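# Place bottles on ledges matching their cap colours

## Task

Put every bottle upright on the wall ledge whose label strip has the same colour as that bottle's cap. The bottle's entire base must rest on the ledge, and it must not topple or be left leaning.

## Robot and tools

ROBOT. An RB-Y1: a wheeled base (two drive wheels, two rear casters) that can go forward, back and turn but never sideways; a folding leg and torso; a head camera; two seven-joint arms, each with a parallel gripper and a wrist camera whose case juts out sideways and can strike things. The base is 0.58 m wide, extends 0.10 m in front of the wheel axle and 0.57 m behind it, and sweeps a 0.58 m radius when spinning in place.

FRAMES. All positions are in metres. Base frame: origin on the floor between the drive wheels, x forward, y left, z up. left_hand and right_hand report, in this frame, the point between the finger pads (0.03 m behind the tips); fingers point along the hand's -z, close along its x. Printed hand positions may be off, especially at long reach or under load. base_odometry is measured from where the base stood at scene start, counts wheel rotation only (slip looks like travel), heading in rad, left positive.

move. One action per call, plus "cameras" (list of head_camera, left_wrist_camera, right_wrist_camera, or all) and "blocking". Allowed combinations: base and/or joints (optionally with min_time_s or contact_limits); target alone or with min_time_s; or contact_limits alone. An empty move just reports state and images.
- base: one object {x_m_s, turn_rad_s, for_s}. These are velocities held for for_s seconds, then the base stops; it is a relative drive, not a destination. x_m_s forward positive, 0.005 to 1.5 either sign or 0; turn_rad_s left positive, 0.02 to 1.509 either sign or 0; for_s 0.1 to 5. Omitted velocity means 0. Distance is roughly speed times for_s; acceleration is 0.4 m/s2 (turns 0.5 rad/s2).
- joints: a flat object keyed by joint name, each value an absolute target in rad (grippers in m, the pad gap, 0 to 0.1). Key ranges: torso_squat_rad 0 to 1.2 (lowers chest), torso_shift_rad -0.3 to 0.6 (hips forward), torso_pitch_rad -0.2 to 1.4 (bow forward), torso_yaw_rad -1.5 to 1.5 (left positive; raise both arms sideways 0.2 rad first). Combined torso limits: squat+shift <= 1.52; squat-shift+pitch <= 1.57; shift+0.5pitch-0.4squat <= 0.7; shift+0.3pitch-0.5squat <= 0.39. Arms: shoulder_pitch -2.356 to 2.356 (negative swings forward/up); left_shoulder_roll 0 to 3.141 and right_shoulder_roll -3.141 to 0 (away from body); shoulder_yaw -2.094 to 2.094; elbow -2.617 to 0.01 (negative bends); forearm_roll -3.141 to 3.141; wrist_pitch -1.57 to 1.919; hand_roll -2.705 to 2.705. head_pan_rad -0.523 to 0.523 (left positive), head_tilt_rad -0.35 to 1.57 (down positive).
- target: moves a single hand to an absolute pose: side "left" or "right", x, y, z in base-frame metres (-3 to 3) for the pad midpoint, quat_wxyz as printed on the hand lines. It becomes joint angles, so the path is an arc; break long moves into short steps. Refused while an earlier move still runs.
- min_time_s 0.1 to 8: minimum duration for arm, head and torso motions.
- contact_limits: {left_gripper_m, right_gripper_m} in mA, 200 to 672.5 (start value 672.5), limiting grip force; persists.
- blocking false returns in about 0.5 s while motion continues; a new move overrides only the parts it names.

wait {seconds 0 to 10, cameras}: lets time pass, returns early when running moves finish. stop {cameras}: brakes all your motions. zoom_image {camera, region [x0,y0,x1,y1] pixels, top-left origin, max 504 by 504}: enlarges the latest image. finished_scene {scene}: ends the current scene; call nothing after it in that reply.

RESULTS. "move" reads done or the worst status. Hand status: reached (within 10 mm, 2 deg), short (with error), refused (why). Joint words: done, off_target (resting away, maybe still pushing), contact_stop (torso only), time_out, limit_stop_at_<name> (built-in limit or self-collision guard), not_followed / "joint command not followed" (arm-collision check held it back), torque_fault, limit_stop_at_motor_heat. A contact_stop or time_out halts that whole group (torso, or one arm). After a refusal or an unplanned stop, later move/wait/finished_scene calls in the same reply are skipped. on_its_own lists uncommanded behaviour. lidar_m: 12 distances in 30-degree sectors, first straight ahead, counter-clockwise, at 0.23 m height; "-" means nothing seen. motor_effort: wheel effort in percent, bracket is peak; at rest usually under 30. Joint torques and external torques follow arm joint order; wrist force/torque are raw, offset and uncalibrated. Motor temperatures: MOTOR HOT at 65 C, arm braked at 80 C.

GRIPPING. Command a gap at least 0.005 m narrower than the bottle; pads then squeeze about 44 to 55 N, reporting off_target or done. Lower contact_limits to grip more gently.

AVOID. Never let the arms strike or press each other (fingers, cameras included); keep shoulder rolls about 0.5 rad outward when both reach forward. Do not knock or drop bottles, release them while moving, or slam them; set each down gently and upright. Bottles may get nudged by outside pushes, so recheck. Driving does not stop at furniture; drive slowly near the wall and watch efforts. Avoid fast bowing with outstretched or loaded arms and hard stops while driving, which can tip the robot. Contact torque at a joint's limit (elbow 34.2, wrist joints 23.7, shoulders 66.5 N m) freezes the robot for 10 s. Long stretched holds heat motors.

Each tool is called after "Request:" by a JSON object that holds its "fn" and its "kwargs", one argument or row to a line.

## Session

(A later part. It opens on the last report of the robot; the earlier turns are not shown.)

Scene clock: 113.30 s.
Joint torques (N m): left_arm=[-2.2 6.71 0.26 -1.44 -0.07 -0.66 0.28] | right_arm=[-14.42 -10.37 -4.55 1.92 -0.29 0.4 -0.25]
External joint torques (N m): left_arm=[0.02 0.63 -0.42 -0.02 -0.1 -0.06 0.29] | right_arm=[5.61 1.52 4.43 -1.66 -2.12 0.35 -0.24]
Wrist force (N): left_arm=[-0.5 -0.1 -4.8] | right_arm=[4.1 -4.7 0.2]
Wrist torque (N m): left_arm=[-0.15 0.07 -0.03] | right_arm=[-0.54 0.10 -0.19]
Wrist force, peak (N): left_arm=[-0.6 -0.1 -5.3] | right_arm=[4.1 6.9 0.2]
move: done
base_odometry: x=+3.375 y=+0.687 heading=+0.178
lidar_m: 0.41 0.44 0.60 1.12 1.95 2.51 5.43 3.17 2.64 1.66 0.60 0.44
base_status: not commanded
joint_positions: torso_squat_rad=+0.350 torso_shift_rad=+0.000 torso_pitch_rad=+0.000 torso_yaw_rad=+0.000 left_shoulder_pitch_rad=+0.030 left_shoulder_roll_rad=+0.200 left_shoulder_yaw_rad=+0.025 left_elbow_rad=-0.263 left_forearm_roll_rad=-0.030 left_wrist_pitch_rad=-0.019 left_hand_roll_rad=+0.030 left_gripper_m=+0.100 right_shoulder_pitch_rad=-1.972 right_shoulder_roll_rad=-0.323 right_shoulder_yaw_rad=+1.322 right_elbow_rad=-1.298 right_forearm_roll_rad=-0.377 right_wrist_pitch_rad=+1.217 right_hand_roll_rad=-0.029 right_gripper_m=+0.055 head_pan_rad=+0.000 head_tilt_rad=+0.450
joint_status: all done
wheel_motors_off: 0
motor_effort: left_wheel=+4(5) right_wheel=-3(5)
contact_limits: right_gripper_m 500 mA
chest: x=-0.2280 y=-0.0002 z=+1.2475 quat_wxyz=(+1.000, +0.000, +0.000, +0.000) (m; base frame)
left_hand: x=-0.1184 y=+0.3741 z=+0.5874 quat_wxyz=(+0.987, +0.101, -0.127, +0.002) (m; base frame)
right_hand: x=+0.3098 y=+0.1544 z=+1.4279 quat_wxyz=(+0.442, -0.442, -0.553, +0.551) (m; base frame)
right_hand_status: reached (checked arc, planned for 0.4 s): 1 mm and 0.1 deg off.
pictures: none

Request:
{"fn": "move", "kwargs": {
  "joints": {"right_gripper_m": 0.1}
}}

Request:
{"fn": "move", "kwargs": {
  "target": {"side": "right", "x": 0.255, "y": 0.1405, "z": 1.437, "quat_wxyz": [0.4419, -0.4419, -0.552, 0.552]},
  "min_time_s": 0.6
}}

Request:
{"fn": "move", "kwargs": {
  "target": {"side": "right", "x": 0.185, "y": 0.12, "z": 1.44, "quat_wxyz": [0.4419, -0.4419, -0.552, 0.552]},
  "min_time_s": 0.6,
  "cameras": ["right_wrist_camera"]
}}

Request:
{"fn": "move", "kwargs": {
  "target": {"side": "right", "x": 0.182, "y": -0.10, "z": 1.43, "quat_wxyz": [0.4744, -0.4744, -0.5244, 0.5244]},
  "min_time_s": 0.9
}}

Request:
{"fn": "move", "kwargs": {
  "target": {"side": "right", "x": 0.185, "y": -0.36, "z": 1.38, "quat_wxyz": [0.5244, -0.5244, -0.4744, 0.4744]},
  "min_time_s": 1.0
}}

Request:
{"fn": "move", "kwargs": {
  "target": {"side": "right", "x": 0.195, "y": -0.527, "z": 1.245, "quat_wxyz": [0.5584, -0.5584, -0.4338, 0.4338]},
  "min_time_s": 1.0,
  "cameras": ["head_camera", "right_wrist_camera"]
}}

Scene clock: 115.70 s.
Joint torques (N m): left_arm=[-2.25 6.98 0.1 -1.31 -0.13 -0.63 0.29] | right_arm=[-17.76 -12.01 -6.21 2.88 1.6 0.22 -0.03]
External joint torques (N m): left_arm=[-0.03 0.89 -0.58 0.11 -0.16 -0.04 0.3] | right_arm=[2.28 -0.13 2.78 -0.7 -0.23 0.17 -0.02]
Wrist force (N): left_arm=[-0.6 0.0 -4.9] | right_arm=[3.6 4.8 0.0]
Wrist torque (N m): left_arm=[-0.15 0.03 -0.04] | right_arm=[-0.32 0.09 -0.09]
Wrist force, peak (N): left_arm=[-0.7 0.0 -5.2] | right_arm=[4.0 -6.5 0.4]
move: done
base_odometry: x=+3.375 y=+0.687 heading=+0.178
lidar_m: 0.41 0.43 0.59 1.12 1.95 2.52 5.42 3.17 2.63 1.65 0.60 0.43
base_status: not commanded
joint_positions: torso_squat_rad=+0.350 torso_shift_rad=+0.000 torso_pitch_rad=+0.000 torso_yaw_rad=+0.000 left_shoulder_pitch_rad=+0.030 left_shoulder_roll_rad=+0.200 left_shoulder_yaw_rad=+0.025 left_elbow_rad=-0.263 left_forearm_roll_rad=-0.030 left_wrist_pitch_rad=-0.019 left_hand_roll_rad=+0.030 left_gripper_m=+0.100 right_shoulder_pitch_rad=-1.971 right_shoulder_roll_rad=-0.322 right_shoulder_yaw_rad=+1.323 right_elbow_rad=-1.298 right_forearm_roll_rad=-0.378 right_wrist_pitch_rad=+1.217 right_hand_roll_rad=-0.029 right_gripper_m=+0.100 head_pan_rad=+0.000 head_tilt_rad=+0.450
joint_status: all done
wheel_motors_off: 0
motor_effort: left_wheel=+4(5) right_wheel=-3(5)
contact_limits: right_gripper_m 500 mA
chest: x=-0.2280 y=-0.0002 z=+1.2475 quat_wxyz=(+1.000, +0.000, +0.000, +0.000) (m; base frame)
left_hand: x=-0.1184 y=+0.3741 z=+0.5874 quat_wxyz=(+0.987, +0.101, -0.127, +0.002) (m; base frame)
right_hand: x=+0.3099 y=+0.1545 z=+1.4270 quat_wxyz=(+0.442, -0.442, -0.552, +0.552) (m; base frame)
pictures: none

Scene clock: 117.10 s.
Joint torques (N m): left_arm=[-2.4 6.94 0.21 -1.48 -0.18 -0.64 0.24] | right_arm=[-18.45 -12.2 -8.17 3.89 1.76 0.03 -0.02]
External joint torques (N m): left_arm=[-0.17 0.85 -0.46 -0.06 -0.22 -0.04 0.25] | right_arm=[-0.26 -1.07 1.38 -0.05 -0.18 -0.11 -0.01]
Wrist force (N): left_arm=[-0.5 -0.2 -4.8] | right_arm=[3.4 4.8 0.4]
Wrist torque (N m): left_arm=[-0.15 0.05 -0.03] | right_arm=[-0.28 0.11 -0.10]
Wrist force, peak (N): left_arm=[-0.5 0.0 -5.1] | right_arm=[4.4 5.8 0.4]
move: done
base_odometry: x=+3.375 y=+0.687 heading=+0.178
lidar_m: 0.41 0.44 0.59 1.12 1.95 2.52 5.42 3.18 2.63 1.66 0.60 0.43
base_status: not commanded
joint_positions: torso_squat_rad=+0.350 torso_shift_rad=+0.000 torso_pitch_rad=+0.000 torso_yaw_rad=+0.000 left_shoulder_pitch_rad=+0.030 left_shoulder_roll_rad=+0.200 left_shoulder_yaw_rad=+0.025 left_elbow_rad=-0.263 left_forearm_roll_rad=-0.030 left_wrist_pitch_rad=-0.019 left_hand_roll_rad=+0.030 left_gripper_m=+0.100 right_shoulder_pitch_rad=-2.009 right_shoulder_roll_rad=-0.419 right_shoulder_yaw_rad=+1.290 right_elbow_rad=-1.583 right_forearm_roll_rad=-0.425 right_wrist_pitch_rad=+1.419 right_hand_roll_rad=-0.070 right_gripper_m=+0.100 head_pan_rad=+0.000 head_tilt_rad=+0.450
joint_status: all done
wheel_motors_off: 0
motor_effort: left_wheel=+4(4) right_wheel=-4(5)
contact_limits: right_gripper_m 500 mA
chest: x=-0.2280 y=-0.0002 z=+1.2475 quat_wxyz=(+1.000, +0.000, +0.000, +0.000) (m; base frame)
left_hand: x=-0.1184 y=+0.3741 z=+0.5874 quat_wxyz=(+0.987, +0.101, -0.127, +0.002) (m; base frame)
right_hand: x=+0.2551 y=+0.1405 z=+1.4369 quat_wxyz=(+0.442, -0.442, -0.552, +0.552) (m; base frame)
right_hand_status: reached (checked arc, planned for 0.6 s): 0 mm and 0.0 deg off.
pictures: none

Scene clock: 118.40 s.
Joint torques (N m): left_arm=[-2.32 6.86 0.14 -1.47 -0.2 -0.56 0.28] | right_arm=[-15.62 -11.31 -8.35 3.94 1.68 0.02 -0.16]
External joint torques (N m): left_arm=[-0.09 0.77 -0.54 -0.05 -0.23 0.04 0.29] | right_arm=[0.1 -1.09 0.95 -0.38 -0.27 -0.25 -0.15]
Wrist force (N): left_arm=[-0.8 0.2 -4.8] | right_arm=[4.0 4.5 0.7]
Wrist torque (N m): left_arm=[-0.20 0.02 -0.03] | right_arm=[-0.28 0.22 -0.15]
Wrist force, peak (N): left_arm=[-0.6 -0.1 -5.2] | right_arm=[5.2 4.9 1.0]
move: done
base_odometry: x=+3.375 y=+0.687 heading=+0.178
lidar_m: 0.42 0.43 0.60 1.12 1.96 2.51 5.42 3.17 2.63 1.66 0.60 0.44
base_status: not commanded
joint_positions: torso_squat_rad=+0.350 torso_shift_rad=+0.000 torso_pitch_rad=+0.000 torso_yaw_rad=+0.000 left_shoulder_pitch_rad=+0.030 left_shoulder_roll_rad=+0.200 left_shoulder_yaw_rad=+0.025 left_elbow_rad=-0.263 left_forearm_roll_rad=-0.030 left_wrist_pitch_rad=-0.019 left_hand_roll_rad=+0.030 left_gripper_m=+0.100 right_shoulder_pitch_rad=-2.059 right_shoulder_roll_rad=-0.490 right_shoulder_yaw_rad=+1.239 right_elbow_rad=-1.884 right_forearm_roll_rad=-0.501 right_wrist_pitch_rad=+1.660 right_hand_roll_rad=-0.141 right_gripper_m=+0.100 head_pan_rad=+0.000 head_tilt_rad=+0.450
joint_status: all done
wheel_motors_off: 0
motor_effort: left_wheel=+4(5) right_wheel=-4(5)
contact_limits: right_gripper_m 500 mA
chest: x=-0.2280 y=-0.0002 z=+1.2475 quat_wxyz=(+1.000, +0.000, +0.000, +0.000) (m; base frame)
left_hand: x=-0.1184 y=+0.3741 z=+0.5874 quat_wxyz=(+0.987, +0.101, -0.127, +0.002) (m; base frame)
right_hand: x=+0.1851 y=+0.1200 z=+1.4400 quat_wxyz=(+0.442, -0.442, -0.552, +0.552) (m; base frame)
right_hand_status: reached (checked arc, planned for 0.6 s): 0 mm and 0.0 deg off.
pictures: right_wrist_camera
camera_calibration:
right_wrist_camera: T_world_to_cam=[[0.202082, -0.978008, 0.0516092, 0.000860978], [-0.476397, -0.144205, -0.867324, 1.3814], [0.855692, 0.150684, -0.495062, 0.608561], [0, 0, 0, 1]] pos_world=[0.137182, 0.108346, 1.49936]

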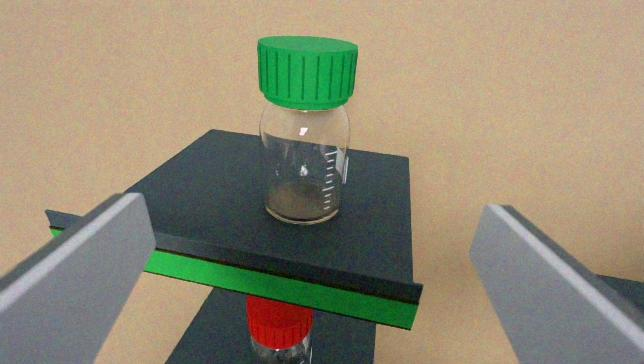

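Scene clock: 119.77 s.
Joint torques (N m): left_arm=[-2.21 6.73 -0.11 -1.33 -0.05 -0.55 0.24] | right_arm=[-12.71 -3.76 -7.88 4.37 1.83 0.07 -0.17]
External joint torques (N m): left_arm=[0.02 0.64 -0.79 0.09 -0.08 0.05 0.25] | right_arm=[0.83 0.34 0.22 -0.35 -0.12 -0.24 -0.16]
Wrist force (N): left_arm=[-0.7 -0.1 -4.8] | right_arm=[2.7 4.7 0.2]
Wrist torque (N m): left_arm=[-0.15 0.02 -0.04] | right_arm=[-0.27 0.02 -0.14]
Wrist force, peak (N): left_arm=[-0.9 0.0 -5.1] | right_arm=[5.2 4.9 0.2]
move: done
base_odometry: x=+3.375 y=+0.687 heading=+0.178
lidar_m: 0.41 0.43 0.60 1.12 1.96 2.51 5.42 3.17 2.64 1.65 0.60 0.43
base_status: not commanded
joint_positions: torso_squat_rad=+0.350 torso_shift_rad=+0.000 torso_pitch_rad=+0.000 torso_yaw_rad=+0.000 left_shoulder_pitch_rad=+0.030 left_shoulder_roll_rad=+0.200 left_shoulder_yaw_rad=+0.025 left_elbow_rad=-0.263 left_forearm_roll_rad=-0.030 left_wrist_pitch_rad=-0.019 left_hand_roll_rad=+0.030 left_gripper_m=+0.100 right_shoulder_pitch_rad=-1.849 right_shoulder_roll_rad=-1.221 right_shoulder_yaw_rad=+1.206 right_elbow_rad=-2.492 right_forearm_roll_rad=-0.535 right_wrist_pitch_rad=+1.612 right_hand_roll_rad=-0.158 right_gripper_m=+0.100 head_pan_rad=+0.000 head_tilt_rad=+0.450
joint_status: all done
wheel_motors_off: 0
motor_effort: left_wheel=+5(5) right_wheel=-3(5)
contact_limits: right_gripper_m 500 mA
chest: x=-0.2280 y=-0.0003 z=+1.2475 quat_wxyz=(+1.000, +0.000, +0.000, +0.000) (m; base frame)
left_hand: x=-0.1184 y=+0.3741 z=+0.5874 quat_wxyz=(+0.987, +0.101, -0.127, +0.002) (m; base frame)
right_hand: x=+0.1818 y=-0.1002 z=+1.4300 quat_wxyz=(+0.475, -0.476, -0.524, +0.523) (m; base frame)
right_hand_status: reached (checked arc, planned for 1.0 s): 0 mm and 0.2 deg off.
pictures: none

Scene clock: 121.53 s.
Joint torques (N m): left_arm=[-2.27 6.91 -0.14 -1.42 -0.13 -0.53 0.33] | right_arm=[-5.92 -3.15 -7.16 2.98 1.06 0.68 0.06]
External joint torques (N m): left_arm=[-0.05 0.81 -0.82 0 -0.16 0.07 0.34] | right_arm=[0.52 -0.02 1.83 -0.49 -0.26 0.11 0.06]
Wrist force (N): left_arm=[-0.4 0.0 -4.9] | right_arm=[3.1 3.5 0.7]
Wrist torque (N m): left_arm=[-0.17 0.07 -0.03] | right_arm=[-0.10 0.03 -0.09]
Wrist force, peak (N): left_arm=[-1.0 0.2 -5.0] | right_arm=[3.9 5.6 -0.2]
move: done
base_odometry: x=+3.375 y=+0.687 heading=+0.178
lidar_m: 0.41 0.43 0.59 1.12 1.96 2.52 5.43 3.17 2.63 1.66 0.59 0.43
base_status: not commanded
joint_positions: torso_squat_rad=+0.350 torso_shift_rad=+0.000 torso_pitch_rad=+0.000 torso_yaw_rad=+0.000 left_shoulder_pitch_rad=+0.030 left_shoulder_roll_rad=+0.200 left_shoulder_yaw_rad=+0.025 left_elbow_rad=-0.263 left_forearm_roll_rad=-0.030 left_wrist_pitch_rad=-0.019 left_hand_roll_rad=+0.030 left_gripper_m=+0.100 right_shoulder_pitch_rad=-1.511 right_shoulder_roll_rad=-2.129 right_shoulder_yaw_rad=+1.469 right_elbow_rad=-2.515 right_forearm_roll_rad=-0.102 right_wrist_pitch_rad=+0.831 right_hand_roll_rad=-0.295 right_gripper_m=+0.100 head_pan_rad=+0.000 head_tilt_rad=+0.450
joint_status: all done
wheel_motors_off: 0
motor_effort: left_wheel=+4(5) right_wheel=-4(5)
contact_limits: right_gripper_m 500 mA
chest: x=-0.2280 y=-0.0002 z=+1.2475 quat_wxyz=(+1.000, +0.000, +0.000, +0.000) (m; base frame)
left_hand: x=-0.1184 y=+0.3741 z=+0.5874 quat_wxyz=(+0.987, +0.101, -0.127, +0.002) (m; base frame)
right_hand: x=+0.1850 y=-0.3600 z=+1.3801 quat_wxyz=(+0.524, -0.524, -0.474, +0.474) (m; base frame)
right_hand_status: reached (checked arc, planned for 1.1 s): 0 mm and 0.0 deg off.
pictures: none

Scene clock: 123.03 s.
Joint torques (N m): left_arm=[-2.27 7.06 0.26 -1.53 -0.16 -0.68 0.29] | right_arm=[-8.08 -8.57 -8.17 1.96 0.26 1.51 0.1]
External joint torques (N m): left_arm=[-0.05 0.97 -0.42 -0.11 -0.2 -0.09 0.3] | right_arm=[-0.12 -0.76 1.19 -0.13 -0.3 -0.23 0.1]
Wrist force (N): left_arm=[-0.6 0.0 -4.9] | right_arm=[2.1 5.3 0.3]
Wrist torque (N m): left_arm=[-0.16 0.04 -0.04] | right_arm=[-0.37 -0.07 -0.17]
Wrist force, peak (N): left_arm=[-0.6 0.1 -5.1] | right_arm=[3.4 5.6 1.2]
move: done
base_odometry: x=+3.375 y=+0.687 heading=+0.178
lidar_m: 0.41 0.43 0.59 1.12 1.95 2.51 5.43 3.18 2.64 1.66 0.60 0.44
base_status: not commanded
joint_positions: torso_squat_rad=+0.350 torso_shift_rad=+0.000 torso_pitch_rad=+0.000 torso_yaw_rad=+0.000 left_shoulder_pitch_rad=+0.030 left_shoulder_roll_rad=+0.200 left_shoulder_yaw_rad=+0.025 left_elbow_rad=-0.263 left_forearm_roll_rad=-0.030 left_wrist_pitch_rad=-0.019 left_hand_roll_rad=+0.030 left_gripper_m=+0.100 right_shoulder_pitch_rad=-1.287 right_shoulder_roll_rad=-2.004 right_shoulder_yaw_rad=+1.947 right_elbow_rad=-2.048 right_forearm_roll_rad=+0.800 right_wrist_pitch_rad=+0.837 right_hand_roll_rad=-1.075 right_gripper_m=+0.100 head_pan_rad=+0.000 head_tilt_rad=+0.450
joint_status: all done
wheel_motors_off: 0
motor_effort: left_wheel=+5(5) right_wheel=-3(5)
contact_limits: right_gripper_m 500 mA
chest: x=-0.2280 y=-0.0002 z=+1.2475 quat_wxyz=(+1.000, +0.000, +0.000, +0.000) (m; base frame)
left_hand: x=-0.1184 y=+0.3741 z=+0.5874 quat_wxyz=(+0.987, +0.101, -0.127, +0.002) (m; base frame)
right_hand: x=+0.1950 y=-0.5270 z=+1.2450 quat_wxyz=(+0.559, -0.558, -0.433, +0.434) (m; base frame)
right_hand_status: reached (checked arc, planned for 1.0 s): 0 mm and 0.0 deg off.
pictures: head_camera, right_wrist_camera
camera_calibration:
head_camera: T_world_to_cam=[[-0.0253898, -0.999329, 0.0264131, -0.0390764], [-0.401787, -0.0139926, -0.915626, 1.30112], [0.915381, -0.0338601, -0.401162, 0.712277], [0, 0, 0, 1]] pos_world=[-0.130223, 0.0032737, 1.47811]
right_wrist_camera: T_world_to_cam=[[-0.263625, -0.963242, 0.0516455, -0.525268], [-0.490452, 0.0877417, -0.86704, 1.24837], [0.830638, -0.253903, -0.495555, 0.393378], [0, 0, 0, 1]] pos_world=[0.147038, -0.515614, 1.30445]

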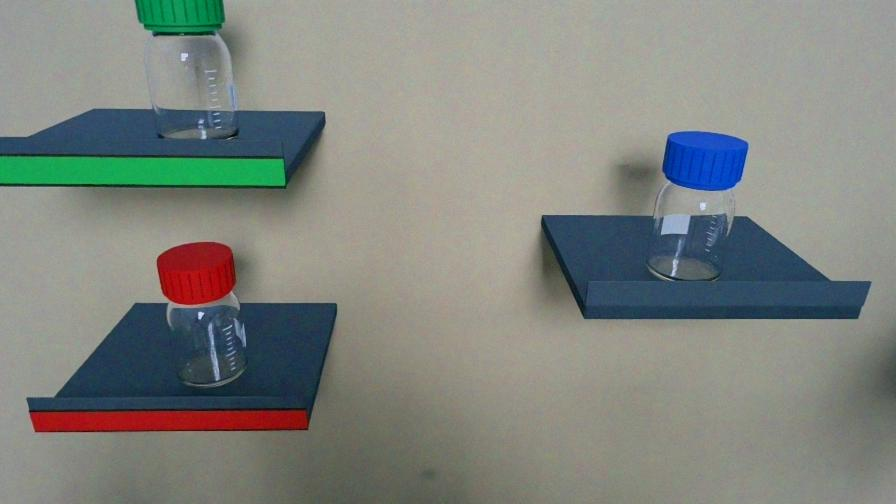

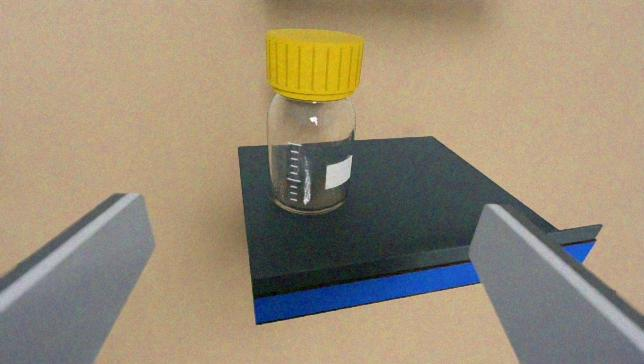

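Request:
{"fn": "move", "kwargs": {
  "target": {"side": "right", "x": 0.263, "y": -0.5445, "z": 1.242, "quat_wxyz": [0.5584, -0.5584, -0.4338, 0.4338]},
  "min_time_s": 0.7
}}

Request:
{"fn": "move", "kwargs": {
  "target": {"side": "right", "x": 0.33, "y": -0.5615, "z": 1.2385, "quat_wxyz": [0.5584, -0.5584, -0.4338, 0.4338]},
  "min_time_s": 0.7,
  "cameras": ["right_wrist_camera"]
}}

Scene clock: 125.27 s.
Joint torques (N m): left_arm=[-2.58 6.93 0.18 -1.4 -0.07 -0.63 0.22] | right_arm=[-12.5 -11.09 -9.28 3.14 0.26 1.59 -0.11]
External joint torques (N m): left_arm=[-0.36 0.83 -0.5 0.02 -0.1 -0.04 0.23] | right_arm=[-0.56 -2.15 0.46 -0.13 -0.15 -0.2 -0.1]
Wrist force (N): left_arm=[-0.3 -0.3 -4.8] | right_arm=[3.3 4.5 0.8]
Wrist torque (N m): left_arm=[-0.15 0.09 -0.04] | right_arm=[-0.23 0.05 -0.09]
Wrist force, peak (N): left_arm=[-0.7 0.3 -5.2] | right_arm=[3.8 5.2 0.5]
move: done
base_odometry: x=+3.375 y=+0.687 heading=+0.178
lidar_m: 0.41 0.43 0.60 1.12 1.96 2.51 5.42 3.17 2.63 1.66 0.60 0.44
base_status: not commanded
joint_positions: torso_squat_rad=+0.350 torso_shift_rad=+0.000 torso_pitch_rad=+0.000 torso_yaw_rad=+0.000 left_shoulder_pitch_rad=+0.030 left_shoulder_roll_rad=+0.200 left_shoulder_yaw_rad=+0.025 left_elbow_rad=-0.263 left_forearm_roll_rad=-0.030 left_wrist_pitch_rad=-0.019 left_hand_roll_rad=+0.030 left_gripper_m=+0.100 right_shoulder_pitch_rad=-1.313 right_shoulder_roll_rad=-1.791 right_shoulder_yaw_rad=+1.916 right_elbow_rad=-1.757 right_forearm_roll_rad=+0.753 right_wrist_pitch_rad=+0.751 right_hand_roll_rad=-1.137 right_gripper_m=+0.100 head_pan_rad=+0.000 head_tilt_rad=+0.450
joint_status: all done
wheel_motors_off: 0
motor_effort: left_wheel=+5(5) right_wheel=-4(6)
contact_limits: right_gripper_m 500 mA
chest: x=-0.2280 y=-0.0002 z=+1.2475 quat_wxyz=(+1.000, +0.000, +0.000, +0.000) (m; base frame)
left_hand: x=-0.1184 y=+0.3741 z=+0.5874 quat_wxyz=(+0.987, +0.101, -0.127, +0.002) (m; base frame)
right_hand: x=+0.2630 y=-0.5444 z=+1.2418 quat_wxyz=(+0.559, -0.558, -0.434, +0.434) (m; base frame)
right_hand_status: reached (checked arc, planned for 0.7 s): 0 mm and 0.0 deg off.
pictures: none

Scene clock: 126.33 s.
Joint torques (N m): left_arm=[-1.95 6.75 0.15 -1.46 -0.13 -0.67 0.28] | right_arm=[-15.71 -12.62 -8.83 4.38 0.07 2.02 -0.05]
External joint torques (N m): left_arm=[0.27 0.66 -0.53 -0.05 -0.17 -0.07 0.29] | right_arm=[0.21 -2.22 0.36 -0.16 -0.1 0.14 -0.04]
Wrist force (N): left_arm=[-0.3 0.1 -4.9] | right_arm=[2.7 4.6 0.8]
Wrist torque (N m): left_arm=[-0.17 0.06 -0.03] | right_arm=[-0.30 0.00 -0.10]
Wrist force, peak (N): left_arm=[-0.6 -0.2 -5.1] | right_arm=[3.6 5.5 1.4]
move: done
base_odometry: x=+3.375 y=+0.687 heading=+0.178
lidar_m: 0.41 0.44 0.59 1.12 1.95 2.52 5.42 3.17 2.64 1.65 0.60 0.44
base_status: not commanded
joint_positions: torso_squat_rad=+0.350 torso_shift_rad=+0.000 torso_pitch_rad=+0.000 torso_yaw_rad=+0.000 left_shoulder_pitch_rad=+0.030 left_shoulder_roll_rad=+0.200 left_shoulder_yaw_rad=+0.025 left_elbow_rad=-0.263 left_forearm_roll_rad=-0.030 left_wrist_pitch_rad=-0.019 left_hand_roll_rad=+0.030 left_gripper_m=+0.100 right_shoulder_pitch_rad=-1.313 right_shoulder_roll_rad=-1.562 right_shoulder_yaw_rad=+1.897 right_elbow_rad=-1.397 right_forearm_roll_rad=+0.780 right_wrist_pitch_rad=+0.635 right_hand_roll_rad=-1.271 right_gripper_m=+0.100 head_pan_rad=+0.000 head_tilt_rad=+0.450
joint_status: all done
wheel_motors_off: 0
motor_effort: left_wheel=+5(5) right_wheel=-4(5)
contact_limits: right_gripper_m 500 mA
chest: x=-0.2280 y=-0.0002 z=+1.2475 quat_wxyz=(+1.000, +0.000, +0.000, +0.000) (m; base frame)
left_hand: x=-0.1184 y=+0.3741 z=+0.5874 quat_wxyz=(+0.987, +0.101, -0.127, +0.002) (m; base frame)
right_hand: x=+0.3298 y=-0.5613 z=+1.2384 quat_wxyz=(+0.559, -0.558, -0.433, +0.434) (m; base frame)
right_hand_status: reached (checked arc, planned for 0.7 s): 0 mm and 0.1 deg off.
pictures: right_wrist_camera
camera_calibration:
right_wrist_camera: T_world_to_cam=[[-0.26435, -0.963034, 0.0518118, -0.522302], [-0.490681, 0.0880516, -0.866879, 1.31184], [0.830272, -0.254582, -0.495819, 0.269419], [0, 0, 0, 1]] pos_world=[0.281935, -0.549915, 1.29785]

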